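# Hang the picture frame level on the wall screw

## Task

Get the picture frame hanging level on the screw with nothing holding it. Its hanger must rest on the screw's shank, not on the head, at the point where the frame balances. The loose display board must still be standing upright unaided when you finish.

## Robot and tools

ROBOT AND FRAME. Two arms, left_arm and right_arm, each ending in a two-finger gripper. All poses use one scene frame, in metres. The origin is at table-top height, halfway between the two arms' nominal bases. +x points out over the table, +y toward the left_arm side, and +z up. Arm names do not match image sides. Orientation is a quaternion written w first (qw, qx, qy, qz). A gripper's fingers point along its own +z axis and close along its y axis. end_effector_position is the point between the finger pads, about 5 mm behind the tips. Reported hand positions and orientations can be off by a few centimetres, more at long reach. A BASES line, if present, gives the true base places.

ROW FORMAT. Every command row has 16 numbers, covering both arms even if only one moves: left_arm x, y, z, qw, qx, qy, qz, opening, then the same 8 for right_arm. x, y, z and the quaternion are an absolute pose for that gripper in the scene frame, not an offset. Opening runs from -1 (closed) to +1 (fully open, 0.070 m). A full close takes about 1 s. To keep an arm still or hold an orientation, resend the exact pose and quaternion from the last result before it stopped, plus the opening you want.

execute_actions(actions, cameras). actions holds at most one item. An empty list is a look: it returns the state and the images. An action is {"rows": [...], "steps": n}. rows holds 1 to 15 rows. steps is 5 to 15 control steps of 1/30 s each, default 15. One row runs per step, and the last row repeats if rows run out. A wait is {"steps": n}, with n up to 300. It counts from the last result, so your reply time is included. A call is refused, sending nothing, if a target lies more than 0.6 m from that arm's last reported position along any gripper axis. cameras lists camera names, ["all"] or []. Without actions, pictures come only if cameras requests them.

move(target, speed, blend, blocking, cameras). target is one 16-number row or a list of up to 15 rows, each an absolute pose for both arms; the 0.6 m rule does not apply. Each gripper follows a straight line and turns the short way. speed is in m/s, from 0.002 to 0.5, default 0.25; rotation is capped at twice that in rad/s. Give one value, or one per target. blend is a corner-rounding radius in metres for lists; the default 0 stops at each point. The whole move lasts 0.5 s to 10 s and stops early at 10 s. Paths do not avoid obstacles or the other arm. Grippers lag and overshoot more at speed, especially with a nearly straight arm. Openings in the first row go out at the start. Openings in later rows are sent after both arms settle at that row. blocking=false returns about 0.5 s after the start while motion continues. The result adds a "move:" line with the ending (done, off_target, moving, held, fault) and limits. limits=paced means a pose was clipped; limits=held means steps were withheld. done means at rest within 3 mm and 2 degrees. Neither done nor off_target tells you about contact.

wait(seconds, cameras): 0 to 10 s, sends nothing new, returns early if a move ends. stop(cameras): brakes a running move; it needs braking distance, and the fingers keep moving. zoom_image(camera, region): region is [x0, y0, x1, y1] in pixels of that camera's latest image, at most 504 by 504, with the origin top-left. finished_scene(scene): give the current scene number.

CAMERAS. cam_head_left, cam_head_right, cam_left_wrist and cam_right_wrist all give 896x504 images. Wrist views may lag slightly while the arm moves. Calibrations are approximate.

CONTROL DETAILS. Each step the commanded pose is clipped to within 70 mm and 16 degrees of the measured pose. Far targets need several actions. Each action's result is taken 5 steps before it ends; those steps run during your reply. The simulation keeps running while you think. Hand target in a result is the pose the controller is currently driving toward.

GRIPPING. grip_measured uses the opening scale. The last Joint positions number per arm is the real opening in metres. To grip firmly, command about 0.05 below the grip_measured value at first contact; a smaller margin grips more lightly. Parts thinner than about 2 mm get reduced force. Pads give roughly 20 N, and fast closes can squeeze harder.

RESULT LINES. Joint positions run from base to gripper: waist, shoulder, elbow, forearm roll, wrist pitch, wrist roll, then gripper. Joint torques are in the same order, positive toward larger angle, and include the arm's own weight, offsets and noise. MOTOR HOT appears at 65 °C. At 80 °C an OVER-TEMPERATURE FAULT drops that arm for 30 to 60 s or more. A TORQUE FAULT halts an arm for 10 s when contact torque reaches a limit. The limits are 21.6 N m for waist, shoulder and elbow, and 7.52 N m for the three wrist joints. The wrist motors can only supply about 4 N m, including held weight.

AVOID. Do not drop parts, release them while they are moving, or slam, hit or press hard. A fast move or a target far past contact presses harder. Keep the arms apart, since a hard clash can end the scene. The clearance check does not stop fingers opening into the other arm. Do not route a gripper close to its own arm's base; go around it. Avoid short motions with the wrist near the waist axis, which can flip the shoulder posture. Do not hold loads or stretch arms for long, to limit heat. Nothing may fall or be left off the table. Do not tip the loose display board. Expect occasional tugs on held parts or nudges to loose objects.

Each tool is called after ">>>" as a command line: name --argument value for each argument, lists and objects as JSON in quotes; but a table of rows of numbers goes row by row, as --pt "numbers of a row", without its own name.

## Session

>>> execute_actions --actions '[]' --cameras '["all"]'

Scene clock: 0.00 s of 4500.00 s.
left_arm: end_effector_position=(+0.3510, +0.5999, +0.2155) grip_measured=+0.59 end_effector_quat_wxyz=(+0.247, -0.380, +0.744, +0.491) | right_arm: end_effector_position=(+0.3748, -0.3621, +0.2306) grip_measured=+0.98 end_effector_quat_wxyz=(+0.266, -0.127, +0.954, +0.046)
Joint positions: left_arm=[0.435 2.012 -1.399 1.391 1.016 -1.325 0.056] | right_arm=[-0.326 1.505 -1.187 0.405 0.93 -0.792 0.069]
Joint torques (N m): no reading
Motor temperatures (°C): left_arm=[31 31 32 33 36 30] | right_arm=[30 30 33 35 39 32]
Hand target: left_arm +0.3510, +0.5999, +0.2155; +0.247, -0.380, +0.744, +0.491 | right_arm +0.3748, -0.3621, +0.2306; +0.266, -0.127, +0.954, +0.046

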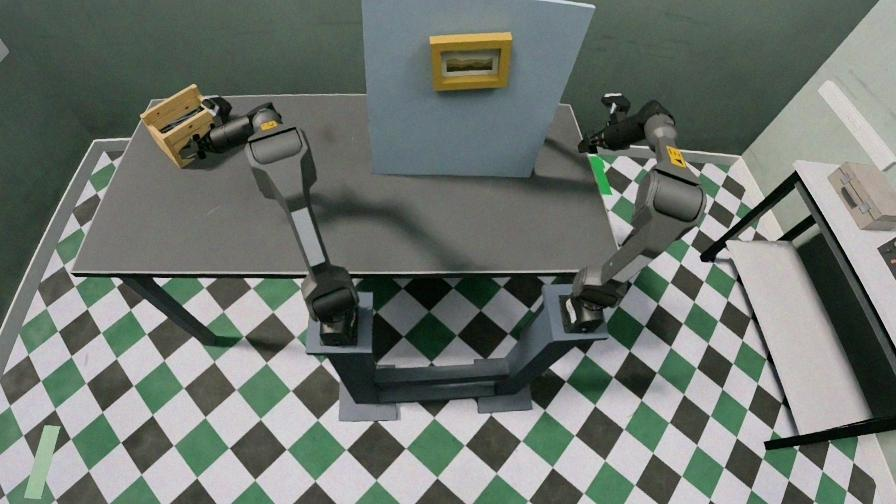

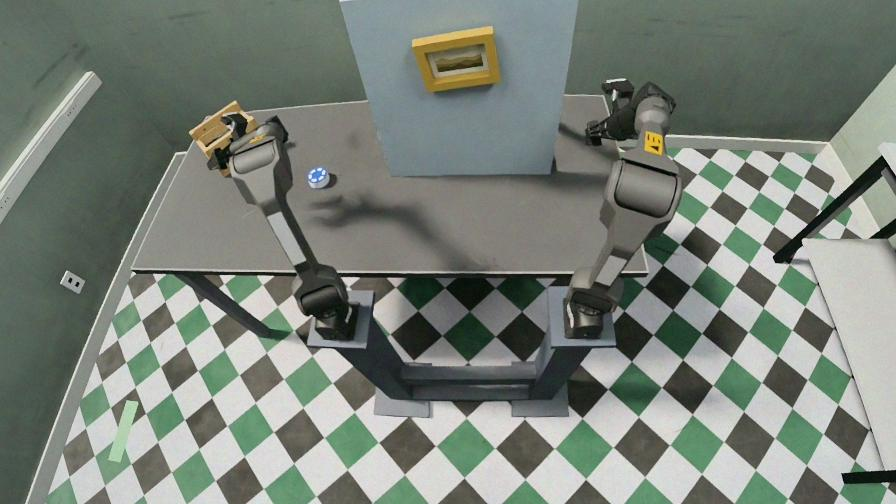

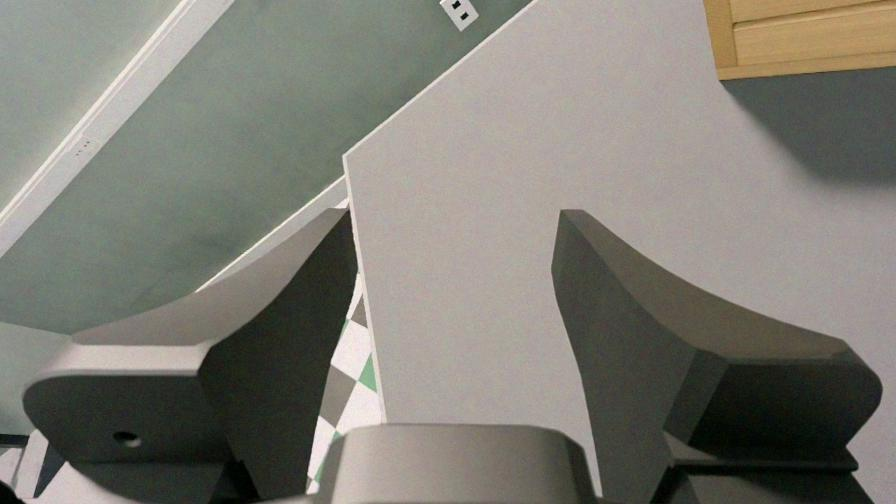

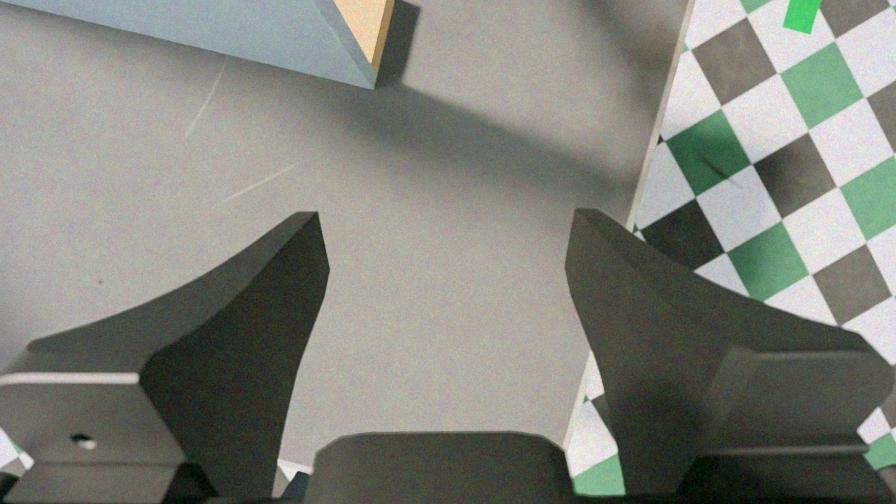

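>>> zoom_image --camera "cam_head_left" --region '[360, 0, 600, 180]'

>>> zoom_image --camera "cam_head_right" --region '[340, 0, 580, 180]'

>>> zoom_image --camera "cam_head_left" --region '[120, 60, 320, 210]'

>>> zoom_image --camera "cam_head_right" --region '[170, 80, 370, 230]'

Scaled by 2.100 from the camera's 896x504 image, which has a finer 1280x720 frame.

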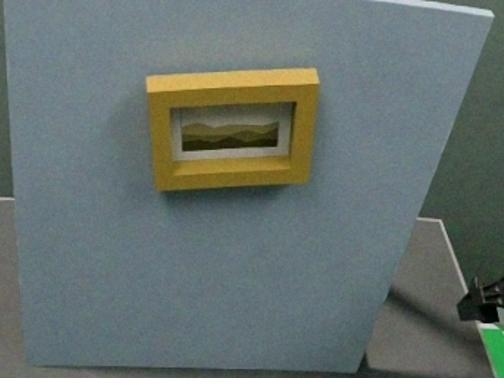

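Scaled by 2.100 from the camera's 896x504 image, which has a finer 1280x720 frame.

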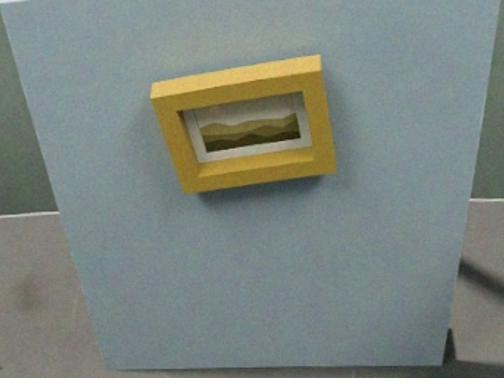

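Scaled by 2.520 from the camera's 896x504 image, which has a finer 1280x720 frame.

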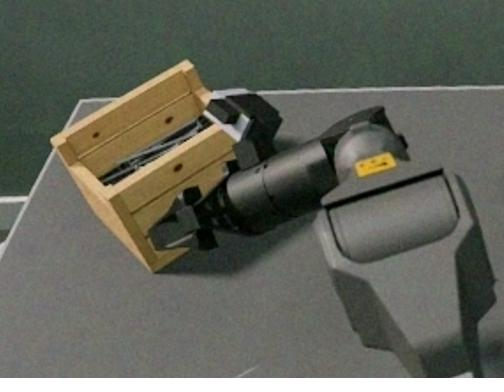

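Scaled by 2.520 from the camera's 896x504 image, which has a finer 1280x720 frame.

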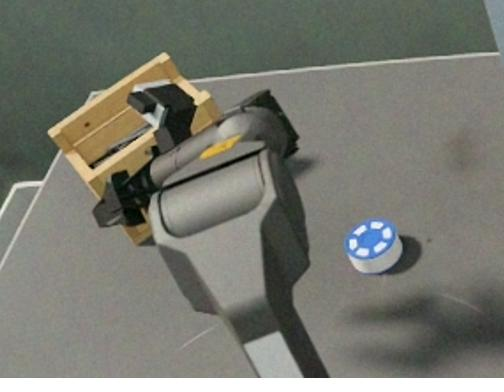

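>>> move --target '[0.3510, 0.5999, 0.2155, 0.247, -0.380, 0.744, 0.491, 0.59, 0.30, -0.14, 0.50, 0.7071, 0, 0.7071, 0, 0.9]' --speed 0.2 --cameras '["cam_right_wrist", "cam_head_left", "cam_head_right"]'

Scene clock: 14.63 s of 4500.00 s.
left_arm: end_effector_position=(+0.3508, +0.6000, +0.2155) grip_measured=+0.59 end_effector_quat_wxyz=(+0.247, -0.380, +0.744, +0.491) | right_arm: end_effector_position=(+0.3000, -0.1394, +0.4995) grip_measured=+0.90 end_effector_quat_wxyz=(+0.707, +0.000, +0.708, +0.000)
Joint positions: left_arm=[0.435 2.013 -1.399 1.391 1.018 -1.325 0.056] | right_arm=[1.212 1.191 -1.223 -1.522 1.191 1.441 0.066]
Joint torques (N m): left_arm=[-0.83 -7.62 -3.14 0.51 0.5 -0.1] | right_arm=[-0.42 -3.52 -4.24 -1.1 -0.23 -0.07]
Motor temperatures (°C): left_arm=[31 32 33 33 36 30] | right_arm=[30 30 34 35 39 32]
Hand target: left_arm +0.3510, +0.5999, +0.2155; +0.247, -0.380, +0.744, +0.491 | right_arm +0.3000, -0.1400, +0.5000; +0.707, +0.000, +0.707, +0.000
Off the commanded pose: left_arm 0.000 m, 0 deg | right_arm 0.001 m, 0 deg.
Kept back: nothing.
move: done
camera_calibration:
cam_right_wrist: T_world_to_cam=[[-0.00969977, -0.999249, -0.0375241, -0.117009], [-0.611149, 0.0356256, -0.790714, 0.576972], [0.791456, 0.015263, -0.611035, 0.18819], [0, 0, 0, 1]] pos_world=[0.202537, -0.140349, 0.56682]
Images, in order (width x height): cam_head_left 896x504, cam_head_right 896x504, cam_right_wrist 896x504.

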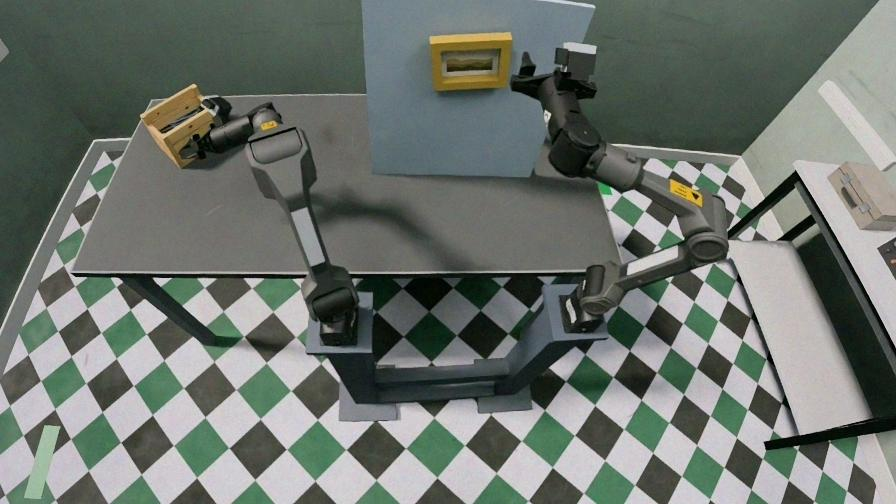

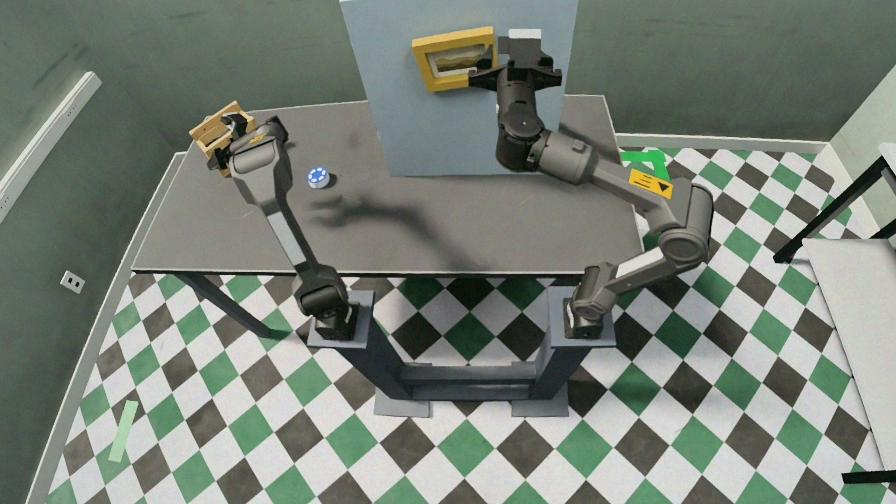

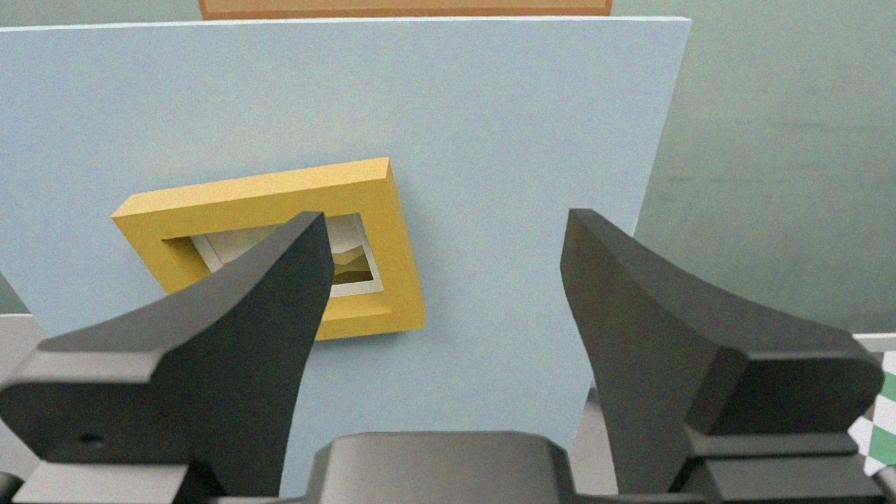

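>>> move --target '[0.3510, 0.5999, 0.2155, 0.247, -0.380, 0.744, 0.491, 0.59, 0.40, -0.05, 0.53, 0.5373, 0, 0.8434, 0, 0.9]' --speed 0.15 --cameras '["cam_right_wrist", "cam_head_left", "cam_head_right"]'

Scene clock: 17.33 s of 4500.00 s.
left_arm: end_effector_position=(+0.3508, +0.6000, +0.2155) grip_measured=+0.59 end_effector_quat_wxyz=(+0.247, -0.380, +0.744, +0.491) | right_arm: end_effector_position=(+0.4001, -0.0498, +0.5295) grip_measured=+0.90 end_effector_quat_wxyz=(+0.585, -0.024, +0.810, +0.037)
Joint positions: left_arm=[0.435 2.013 -1.399 1.391 1.018 -1.325 0.056] | right_arm=[0.945 1.8 -2.321 -0.842 1.216 0.735 0.067]
Joint torques (N m): left_arm=[-0.65 -7.68 -3.17 0.53 0.48 -0.1] | right_arm=[0.16 -7.51 -3.04 -0.88 -0.35 0.22]
Motor temperatures (°C): left_arm=[31 32 33 33 36 30] | right_arm=[30 30 34 35 39 32]
Hand target: left_arm +0.3510, +0.5999, +0.2155; +0.247, -0.380, +0.744, +0.491 | right_arm +0.4000, -0.0502, +0.5296; +0.585, -0.024, +0.810, +0.037
Off the commanded pose: left_arm 0.000 m, 0 deg | right_arm 0.001 m, 8 deg.
joint sent to its limit (right arm) — joint 5 (wrist pitch), upper limit.
Kept back: nothing.
move: off_target (right_arm)
camera_calibration:
cam_right_wrist: T_world_to_cam=[[0.0603053, -0.996008, -0.0658073, -0.0382702], [-0.829343, -0.0133083, -0.558581, 0.620673], [0.555475, 0.0882623, -0.826835, 0.338336], [0, 0, 0, 1]] pos_world=[0.329122, -0.0597196, 0.623926]
Images, in order (width x height): cam_head_left 896x504, cam_head_right 896x504, cam_right_wrist 896x504.

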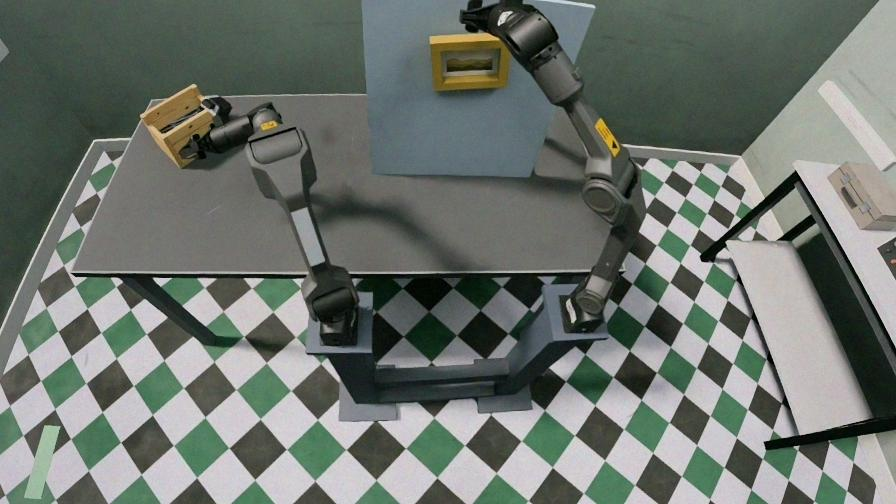

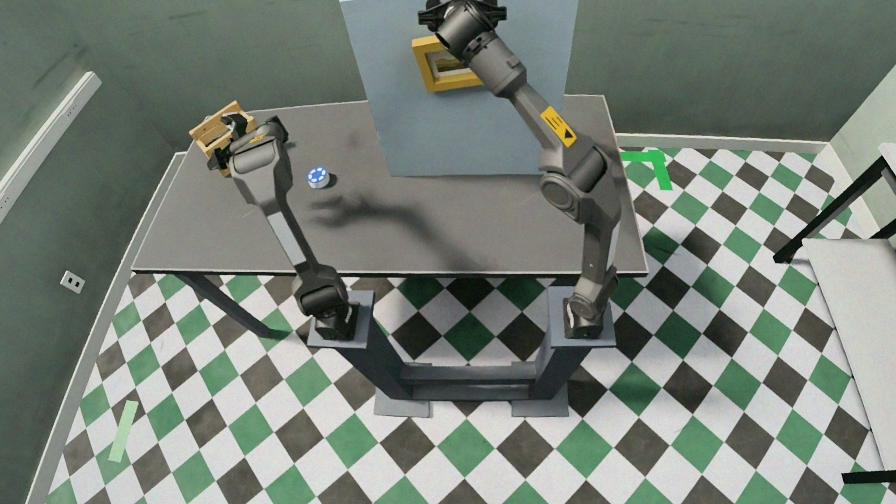

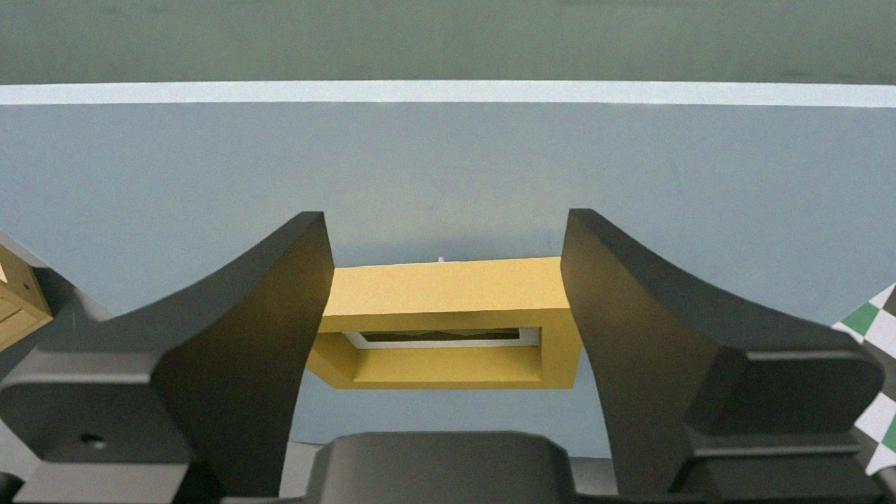

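>>> zoom_image --camera "cam_right_wrist" --region '[310, 200, 600, 400]'

>>> zoom_image --camera "cam_right_wrist" --region '[390, 230, 490, 290]'

Scaled by 1.738 from the camera's 896x504 image, which has a finer 1280x720 frame.

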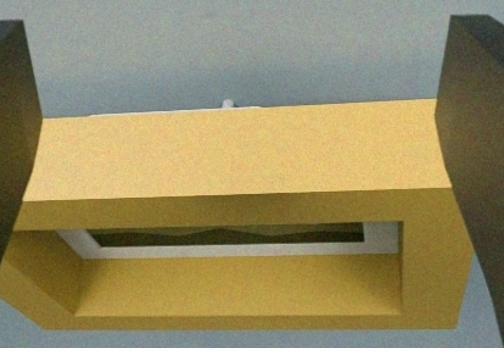

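Scaled by 5.040 from the camera's 896x504 image, which has a finer 1280x720 frame.

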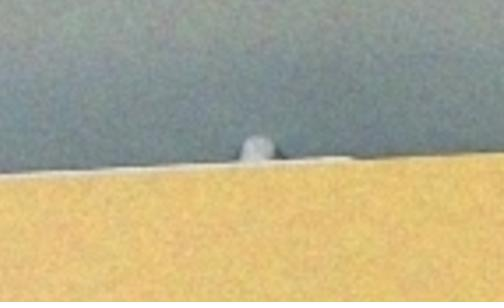

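>>> move --pt "0.3510 0.5999 0.2155 0.247 -0.380 0.744 0.491 0.59 0.30 -0.22 0.48 0.4 0.23 0.69 0.56 0.9" --pt "0.3510 0.5999 0.2155 0.247 -0.380 0.744 0.491 0.59 0.44 -0.24 0.425 0.2867 0.2867 0.6464 0.6464 0.9" --speed 0.2 --blend 0.03 --cameras '["cam_right_wrist", "cam_head_left", "cam_head_right"]'

Scene clock: 24.67 s of 4500.00 s.
left_arm: end_effector_position=(+0.3508, +0.6000, +0.2155) grip_measured=+0.59 end_effector_quat_wxyz=(+0.247, -0.380, +0.744, +0.491) | right_arm: end_effector_position=(+0.4404, -0.2401, +0.4249) grip_measured=+0.90 end_effector_quat_wxyz=(+0.287, +0.286, +0.646, +0.646)
Joint positions: left_arm=[0.435 2.013 -1.399 1.391 1.018 -1.325 0.056] | right_arm=[-0.287 1.532 -1.236 1.69 1.059 -0.241 0.067]
Joint torques (N m): left_arm=[-0.52 -7.83 -3.16 0.6 0.37 -0.05] | right_arm=[0.48 -6.34 -3.94 0.79 0.27 0.17]
Motor temperatures (°C): left_arm=[31 32 33 33 36 30] | right_arm=[30 31 34 35 39 32]
Hand target: left_arm +0.3510, +0.5999, +0.2155; +0.247, -0.380, +0.744, +0.491 | right_arm +0.4400, -0.2400, +0.4250; +0.287, +0.287, +0.646, +0.646
Off the commanded pose: left_arm 0.000 m, 0 deg | right_arm 0.000 m, 0 deg.
Kept back: nothing.
move: done
camera_calibration:
cam_right_wrist: T_world_to_cam=[[-0.0326521, 0.0214129, -0.999237, 0.444753], [-0.983541, 0.177073, 0.0359338, 0.454051], [0.177708, 0.983965, 0.0152787, 0.269839], [0, 0, 0, 1]] pos_world=[0.413148, -0.355436, 0.423975]
Images, in order (width x height): cam_head_left 896x504, cam_head_right 896x504, cam_right_wrist 896x504.

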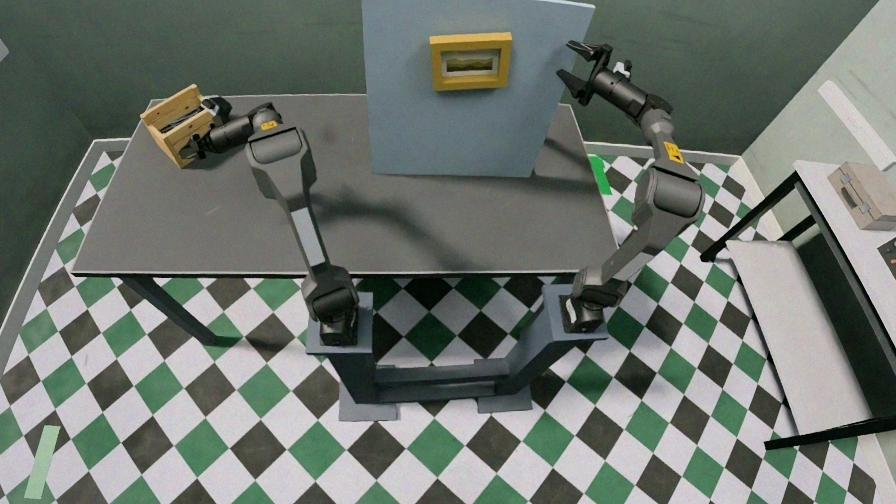

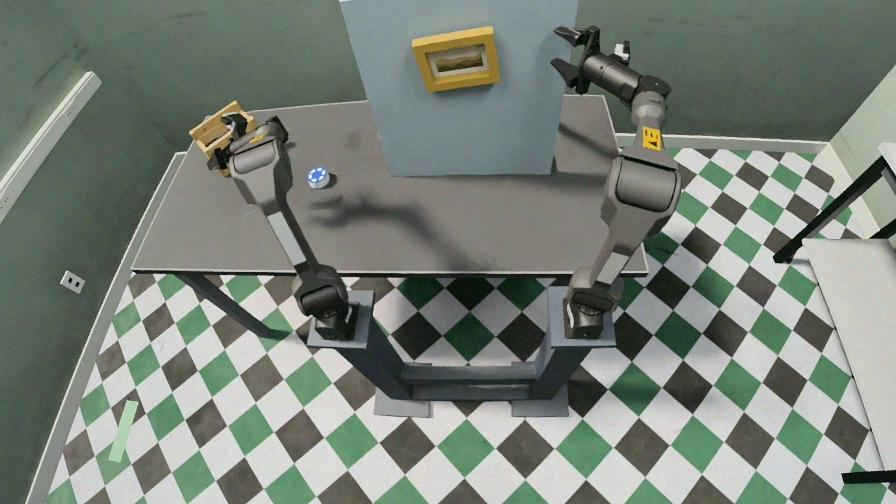

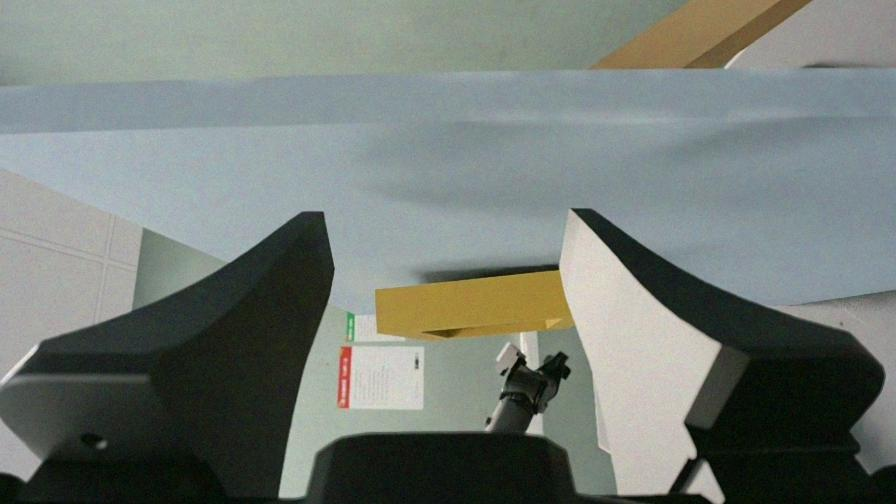

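>>> zoom_image --camera "cam_right_wrist" --region '[340, 220, 600, 360]'

>>> zoom_image --camera "cam_right_wrist" --region '[360, 250, 480, 310]'

Scaled by 1.938 from the camera's 896x504 image, which has a finer 1280x720 frame.

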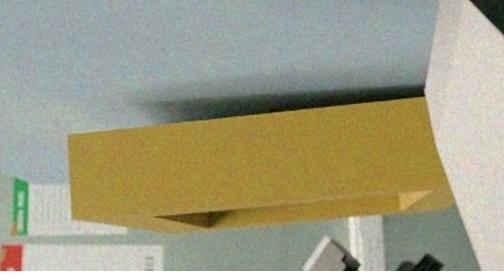

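Scaled by 4.200 from the camera's 896x504 image, which has a finer 1280x720 frame.

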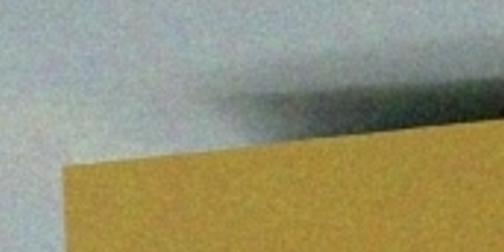

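>>> move --target '[0.3510, 0.5999, 0.2155, 0.247, -0.380, 0.744, 0.491, 0.59, 0.455, -0.31, 0.46, 0.229, 0.229, 0.666, 0.666, 0.9]' --speed 0.15 --cameras '["cam_right_wrist", "cam_head_right"]'

>>> zoom_image --camera "cam_right_wrist" --region '[340, 180, 600, 330]'

Scene clock: 28.40 s of 4500.00 s.
left_arm: end_effector_position=(+0.3508, +0.6000, +0.2155) grip_measured=+0.59 end_effector_quat_wxyz=(+0.247, -0.380, +0.744, +0.491) | right_arm: end_effector_position=(+0.4551, -0.3098, +0.4607) grip_measured=+0.90 end_effector_quat_wxyz=(+0.293, +0.294, +0.646, +0.641)
Joint positions: left_arm=[0.435 2.013 -1.399 1.391 1.018 -1.325 0.056] | right_arm=[-0.477 1.658 -1.533 1.578 1.216 -0.039 0.067]
Joint torques (N m): left_arm=[-0.63 -7.8 -2.88 0.64 0.31 -0.01] | right_arm=[0.67 -5.7 -3.43 0.91 -0.02 -0.21]
Motor temperatures (°C): left_arm=[31 33 33 33 36 30] | right_arm=[30 31 34 35 39 32]
Hand target: left_arm +0.3510, +0.5999, +0.2155; +0.247, -0.380, +0.744, +0.491 | right_arm +0.4552, -0.3096, +0.4600; +0.292, +0.294, +0.646, +0.641
Off the commanded pose: left_arm 0.000 m, 0 deg | right_arm 0.001 m, 11 deg.
joint sent to its limit (right arm) — joint 5 (wrist pitch), upper limit.
Kept back: nothing.
move: off_target (right_arm)
camera_calibration:
cam_right_wrist: T_world_to_cam=[[-0.0368663, 0.0175528, -0.999166, 0.483202], [-0.979486, 0.19758, 0.0396111, 0.482439], [0.198111, 0.98013, 0.00990865, 0.327251], [0, 0, 0, 1]] pos_world=[0.425524, -0.42455, 0.460447]
Images, in order (width x height): cam_head_right 896x504, cam_right_wrist 896x504.

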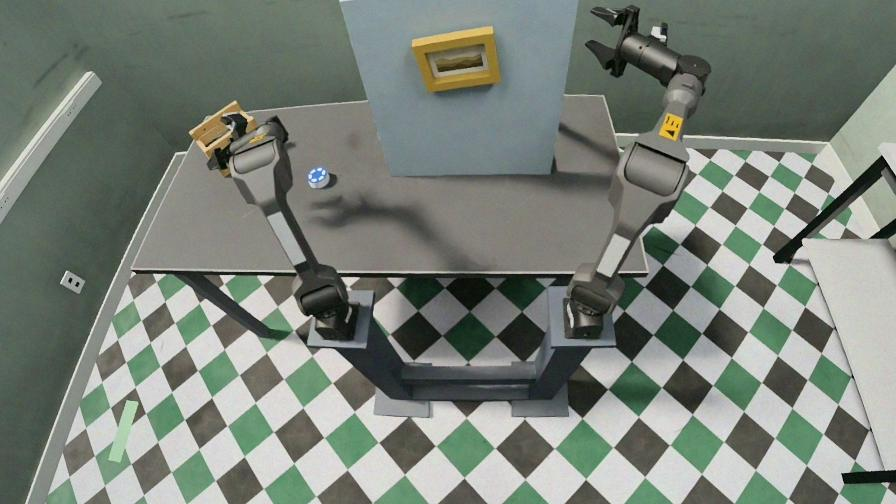

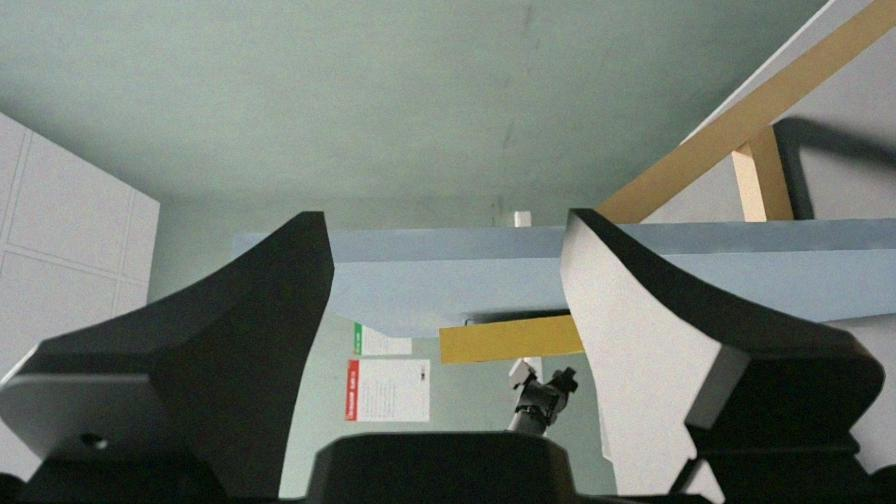

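Scaled by 1.938 from the camera's 896x504 image, which has a finer 1280x720 frame.

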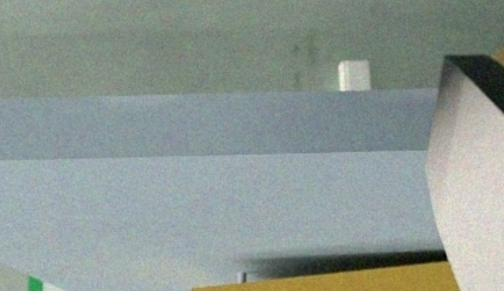

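>>> zoom_image --camera "cam_right_wrist" --region '[430, 300, 590, 370]'

>>> zoom_image --camera "cam_right_wrist" --region '[440, 305, 510, 345]'

Scaled by 3.150 from the camera's 896x504 image, which has a finer 1280x720 frame.

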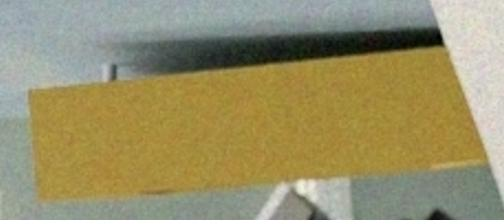

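Scaled by 7.200 from the camera's 896x504 image, which has a finer 1280x720 frame.

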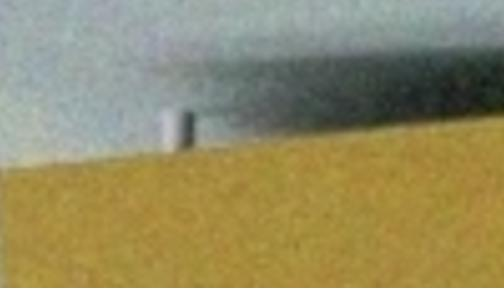

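>>> move --pt "0.3510 0.5999 0.2155 0.247 -0.380 0.744 0.491 0.59 0.36 -0.27 0.54 0.34 0.22 0.77 0.49 0.9" --pt "0.3510 0.5999 0.2155 0.247 -0.380 0.744 0.491 0.59 0.41 -0.16 0.56 0.371 0.153 0.843 0.352 0.9" --speed 0.15 --blend 0.03 --cameras '["cam_right_wrist", "cam_head_right"]'

>>> zoom_image --camera "cam_right_wrist" --region '[320, 150, 580, 300]'

Scene clock: 35.60 s of 4500.00 s.
left_arm: end_effector_position=(+0.3508, +0.6000, +0.2155) grip_measured=+0.59 end_effector_quat_wxyz=(+0.247, -0.380, +0.744, +0.491) | right_arm: end_effector_position=(+0.4102, -0.1598, +0.5594) grip_measured=+0.90 end_effector_quat_wxyz=(+0.415, +0.155, +0.814, +0.376)
Joint positions: left_arm=[0.435 2.013 -1.399 1.391 1.018 -1.325 0.056] | right_arm=[0.19 1.659 -2.356 0.377 1.215 0.639 0.067]
Joint torques (N m): left_arm=[-0.52 -7.89 -2.9 0.69 0.24 -0.01] | right_arm=[-0.44 -6.04 -3.19 0.26 -0.19 0.01]
Motor temperatures (°C): left_arm=[31 33 33 33 36 30] | right_arm=[30 31 34 35 39 32]
Hand target: left_arm +0.3510, +0.5999, +0.2155; +0.247, -0.380, +0.744, +0.491 | right_arm +0.4099, -0.1600, +0.5596; +0.415, +0.155, +0.813, +0.376
Off the commanded pose: left_arm 0.000 m, 0 deg | right_arm 0.001 m, 7 deg.
joint sent to its limit (right arm) — joint 5 (wrist pitch), upper limit.
Kept back: nothing.
move: off_target (right_arm)
camera_calibration:
cam_right_wrist: T_world_to_cam=[[0.0282852, -0.65116, -0.758413, 0.30924], [-0.966028, 0.177174, -0.188146, 0.523538], [0.256884, 0.73797, -0.624027, 0.480001], [0, 0, 0, 1]] pos_world=[0.373701, -0.245619, 0.632567]
Images, in order (width x height): cam_head_right 896x504, cam_right_wrist 896x504.

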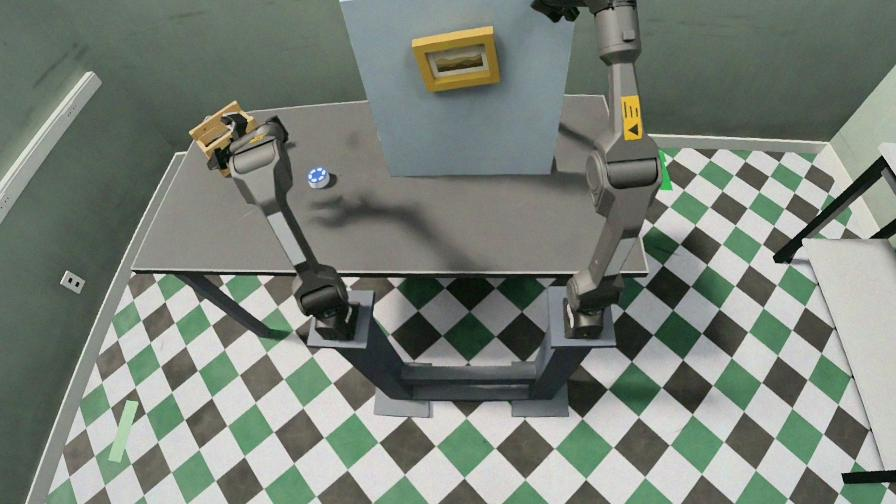

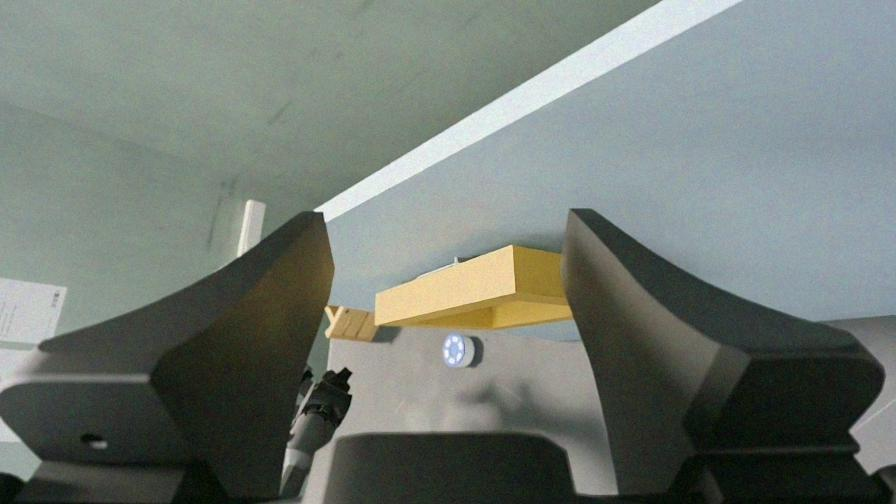

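Scaled by 1.938 from the camera's 896x504 image, which has a finer 1280x720 frame.

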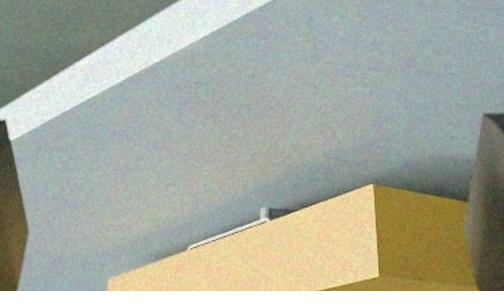

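>>> zoom_image --camera "cam_right_wrist" --region '[400, 230, 540, 310]'

>>> zoom_image --camera "cam_right_wrist" --region '[410, 245, 490, 290]'

Scaled by 3.600 from the camera's 896x504 image, which has a finer 1280x720 frame.

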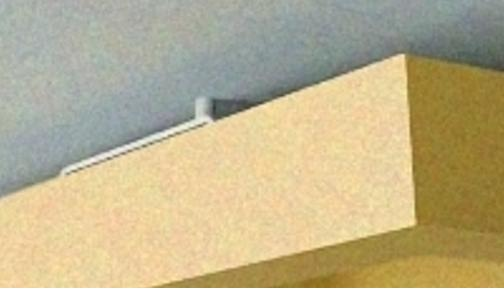

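Scaled by 6.300 from the camera's 896x504 image, which has a finer 1280x720 frame.

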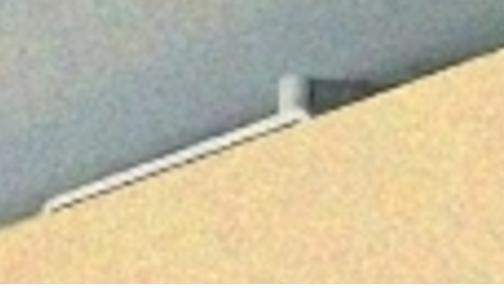

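>>> move --pt "0.3510 0.5999 0.2155 0.247 -0.380 0.744 0.491 0.59 0.33 -0.14 0.50 0.60 0.05 0.78 0.1 0.98" --pt "0.3510 0.5999 0.2155 0.247 -0.380 0.744 0.491 0.59 0.35 -0.101 0.41 0.70614 -0.03701 0.70614 -0.03701 0.98" --speed 0.15 --blend 0.02 --cameras '["cam_right_wrist", "cam_head_right", "cam_head_left"]'

Scene clock: 45.63 s of 4500.00 s.
left_arm: end_effector_position=(+0.3508, +0.6000, +0.2155) grip_measured=+0.59 end_effector_quat_wxyz=(+0.247, -0.380, +0.744, +0.491) | right_arm: end_effector_position=(+0.3502, -0.1009, +0.4091) grip_measured=+0.98 end_effector_quat_wxyz=(+0.706, -0.037, +0.706, -0.038)
Joint positions: left_arm=[0.435 2.013 -1.399 1.391 1.018 -1.325 0.056] | right_arm=[1.075 1.39 -1.027 -1.724 1.073 1.779 0.069]
Joint torques (N m): left_arm=[-0.4 -7.79 -2.71 0.78 0.17 -0.04] | right_arm=[0.41 -5.24 -4.64 -0.95 0.21 -0.12]
Motor temperatures (°C): left_arm=[31 33 33 33 36 30] | right_arm=[30 31 34 35 39 32]
Hand target: left_arm +0.3510, +0.5999, +0.2155; +0.247, -0.380, +0.744, +0.491 | right_arm +0.3500, -0.1010, +0.4100; +0.706, -0.037, +0.706, -0.037
Off the commanded pose: left_arm 0.000 m, 0 deg | right_arm 0.001 m, 0 deg.
Kept back: nothing.
move: done
camera_calibration:
cam_right_wrist: T_world_to_cam=[[-0.0104402, -0.997664, 0.0675169, -0.123998], [-0.611011, -0.0470842, -0.79022, 0.526192], [0.791553, -0.0495036, -0.609092, 0.085306], [0, 0, 0, 1]] pos_world=[0.25269, -0.0947102, 0.476139]
Images, in order (width x height): cam_head_left 896x504, cam_head_right 896x504, cam_right_wrist 896x504.

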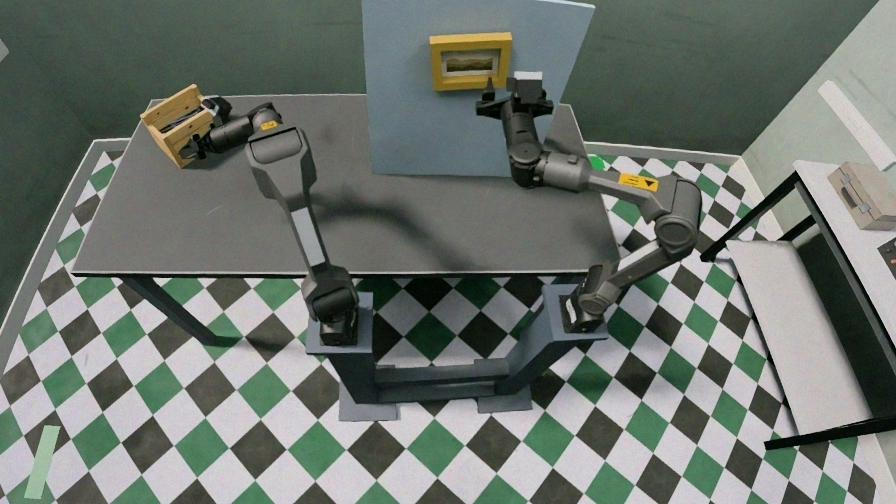

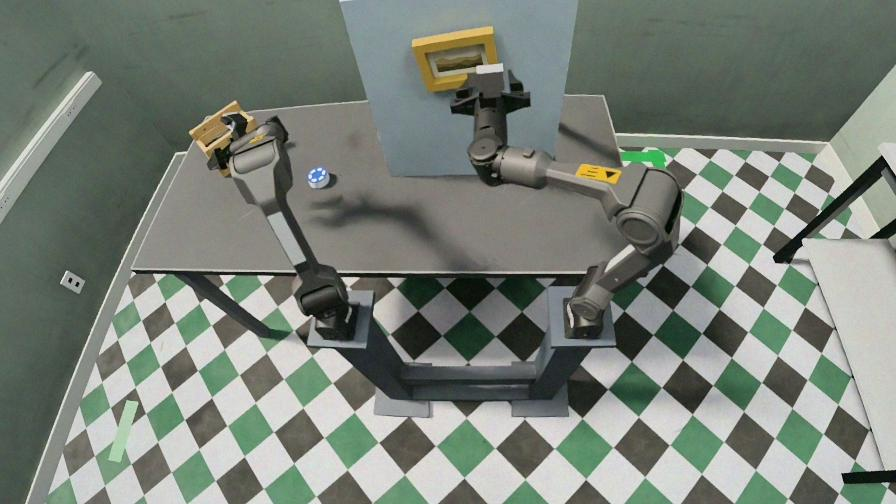

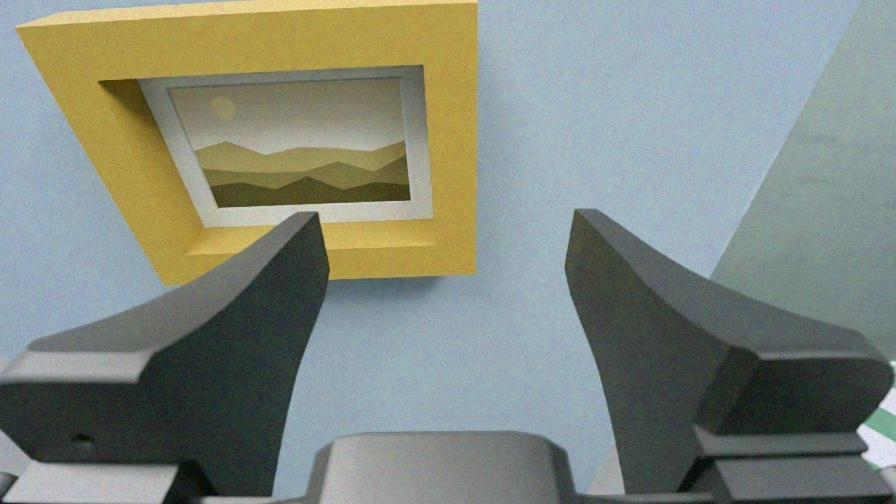

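>>> move --target '[0.3510, 0.5999, 0.2155, 0.247, -0.380, 0.744, 0.491, 0.59, 0.392, -0.105, 0.408, 0.70538, -0.04933, 0.70538, -0.04933, 0.98]' --speed 0.1 --cameras '["cam_right_wrist"]'

Scene clock: 48.70 s of 4500.00 s.
left_arm: end_effector_position=(+0.3508, +0.6000, +0.2155) grip_measured=+0.59 end_effector_quat_wxyz=(+0.247, -0.380, +0.744, +0.491) | right_arm: end_effector_position=(+0.3923, -0.1048, +0.4082) grip_measured=+0.98 end_effector_quat_wxyz=(+0.697, -0.047, +0.714, -0.052)
Joint positions: left_arm=[0.435 2.013 -1.399 1.391 1.018 -1.325 0.056] | right_arm=[0.927 1.464 -1.117 -1.74 0.929 1.739 0.069]
Joint torques (N m): left_arm=[-0.47 -8.11 -2.45 0.77 0.21 -0.01] | right_arm=[0.73 -5.6 -3.75 -0.88 0.34 0.15]
Motor temperatures (°C): left_arm=[31 33 33 33 36 30] | right_arm=[30 31 34 35 39 32]
Hand target: left_arm +0.3510, +0.5999, +0.2155; +0.247, -0.380, +0.744, +0.491 | right_arm +0.3919, -0.1049, +0.4082; +0.697, -0.047, +0.714, -0.051
Off the commanded pose: left_arm 0.000 m, 0 deg | right_arm 0.000 m, 1 deg.
joint read past its limit (right arm) — joint 4 (forearm roll), lower limit.
joint sent to its limit (right arm) — joint 4 (forearm roll), lower limit.
Kept back: nothing.
move: done
camera_calibration:
cam_right_wrist: T_world_to_cam=[[-0.0151625, -0.994736, 0.101343, -0.139047], [-0.629037, -0.0692949, -0.774281, 0.549276], [0.777228, -0.0754885, -0.624675, 0.0605828], [0, 0, 0, 1]] pos_world=[0.29632, -0.0956797, 0.47723]
Images, in order (width x height): cam_right_wrist 896x504.

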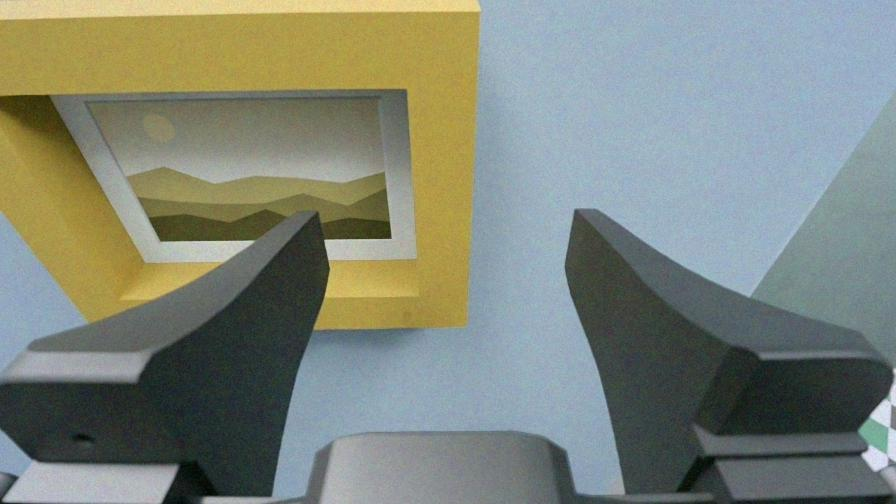

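>>> move --target '[0.3510, 0.5999, 0.2155, 0.247, -0.380, 0.744, 0.491, 0.59, 0.421, -0.104, 0.408, 0.70538, -0.04933, 0.70538, -0.04933, 0.98]' --speed 0.06 --cameras '["cam_right_wrist"]'

Scene clock: 49.77 s of 4500.00 s.
left_arm: end_effector_position=(+0.3508, +0.6000, +0.2155) grip_measured=+0.59 end_effector_quat_wxyz=(+0.247, -0.380, +0.744, +0.491) | right_arm: end_effector_position=(+0.4213, -0.1039, +0.4082) grip_measured=+0.98 end_effector_quat_wxyz=(+0.692, -0.046, +0.718, -0.052)
Joint positions: left_arm=[0.435 2.013 -1.399 1.391 1.018 -1.325 0.056] | right_arm=[0.848 1.533 -1.202 -1.74 0.851 1.724 0.069]
Joint torques (N m): left_arm=[-0.34 -8.13 -2.77 0.77 0.21 -0.02] | right_arm=[0.76 -6.05 -3.92 -0.98 0.33 -0.05]
Motor temperatures (°C): left_arm=[31 33 33 33 36 30] | right_arm=[30 31 34 35 39 32]
Hand target: left_arm +0.3510, +0.5999, +0.2155; +0.247, -0.380, +0.744, +0.491 | right_arm +0.4209, -0.1039, +0.4082; +0.692, -0.046, +0.718, -0.052
Off the commanded pose: left_arm 0.000 m, 0 deg | right_arm 0.000 m, 2 deg.
joint sent to its limit (right arm) — joint 4 (forearm roll), lower limit.
Kept back: nothing.
move: done
camera_calibration:
cam_right_wrist: T_world_to_cam=[[-0.0177927, -0.994705, 0.101224, -0.13655], [-0.639123, -0.0665402, -0.766221, 0.56883], [0.768898, -0.0783274, -0.634555, 0.0452621], [0, 0, 0, 1]] pos_world=[0.326321, -0.0944313, 0.478393]
Images, in order (width x height): cam_right_wrist 896x504.

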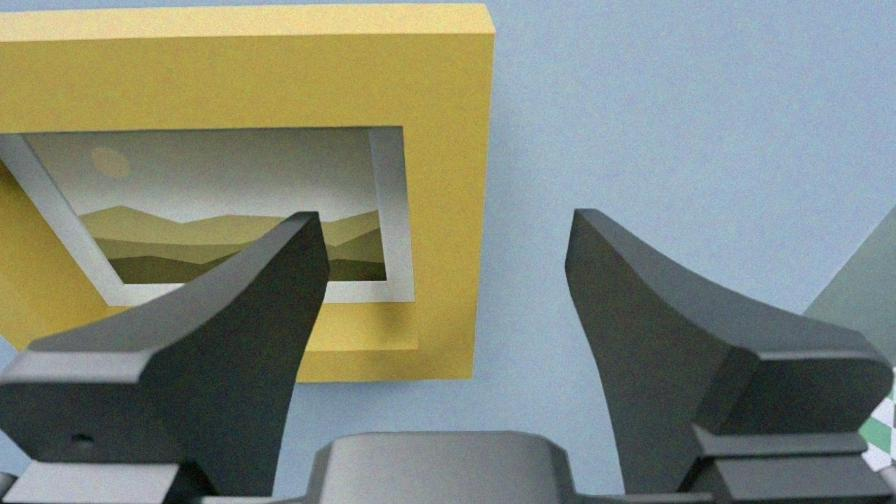

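>>> move --target '[0.3510, 0.5999, 0.2155, 0.247, -0.380, 0.744, 0.491, 0.59, 0.421, -0.104, 0.408, 0.70538, -0.04933, 0.70538, -0.04933, -0.32]' --speed 0.06 --cameras '["cam_right_wrist"]'

Scene clock: 51.00 s of 4500.00 s.
left_arm: end_effector_position=(+0.3508, +0.6000, +0.2155) grip_measured=+0.59 end_effector_quat_wxyz=(+0.247, -0.380, +0.744, +0.491) | right_arm: end_effector_position=(+0.4210, -0.1039, +0.4083) grip_measured=-0.32 end_effector_quat_wxyz=(+0.692, -0.046, +0.718, -0.053)
Joint positions: left_arm=[0.435 2.013 -1.399 1.391 1.018 -1.325 0.056] | right_arm=[0.849 1.532 -1.201 -1.74 0.852 1.724 0.024]
Joint torques (N m): left_arm=[-0.2 -8.03 -2.68 0.76 0.19 -0.02] | right_arm=[0.42 -6.46 -3.6 -1 0.3 0.09]
Motor temperatures (°C): left_arm=[31 33 33 33 36 30] | right_arm=[30 31 34 35 39 32]
Hand target: left_arm +0.3510, +0.5999, +0.2155; +0.247, -0.380, +0.744, +0.491 | right_arm +0.4209, -0.1039, +0.4082; +0.692, -0.046, +0.718, -0.052
Off the commanded pose: left_arm 0.000 m, 0 deg | right_arm 0.000 m, 2 deg.
joint sent to its limit (right arm) — joint 4 (forearm roll), lower limit.
Kept back: nothing.
move: done
camera_calibration:
cam_right_wrist: T_world_to_cam=[[-0.0177806, -0.994702, 0.101252, -0.13659], [-0.638928, -0.0665897, -0.766379, 0.568649], [0.769061, -0.0783193, -0.634359, 0.0454281], [0, 0, 0, 1]] pos_world=[0.32596, -0.0944425, 0.478449]
Images, in order (width x height): cam_right_wrist 896x504.

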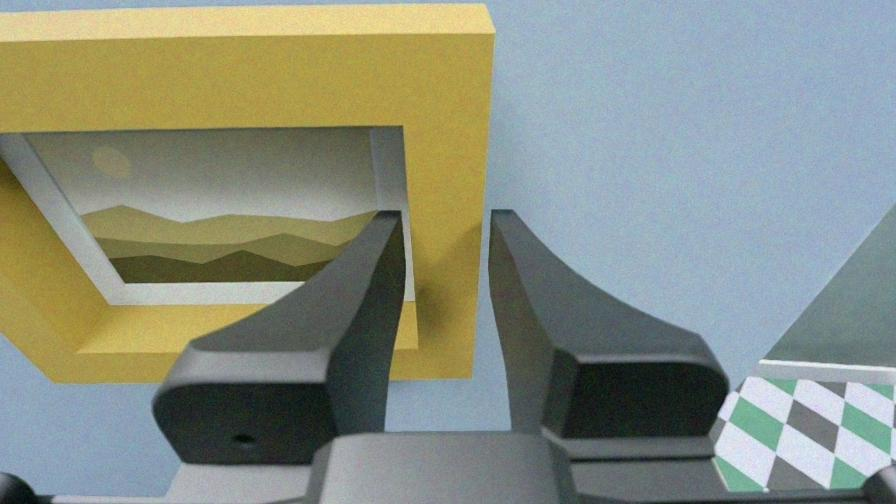

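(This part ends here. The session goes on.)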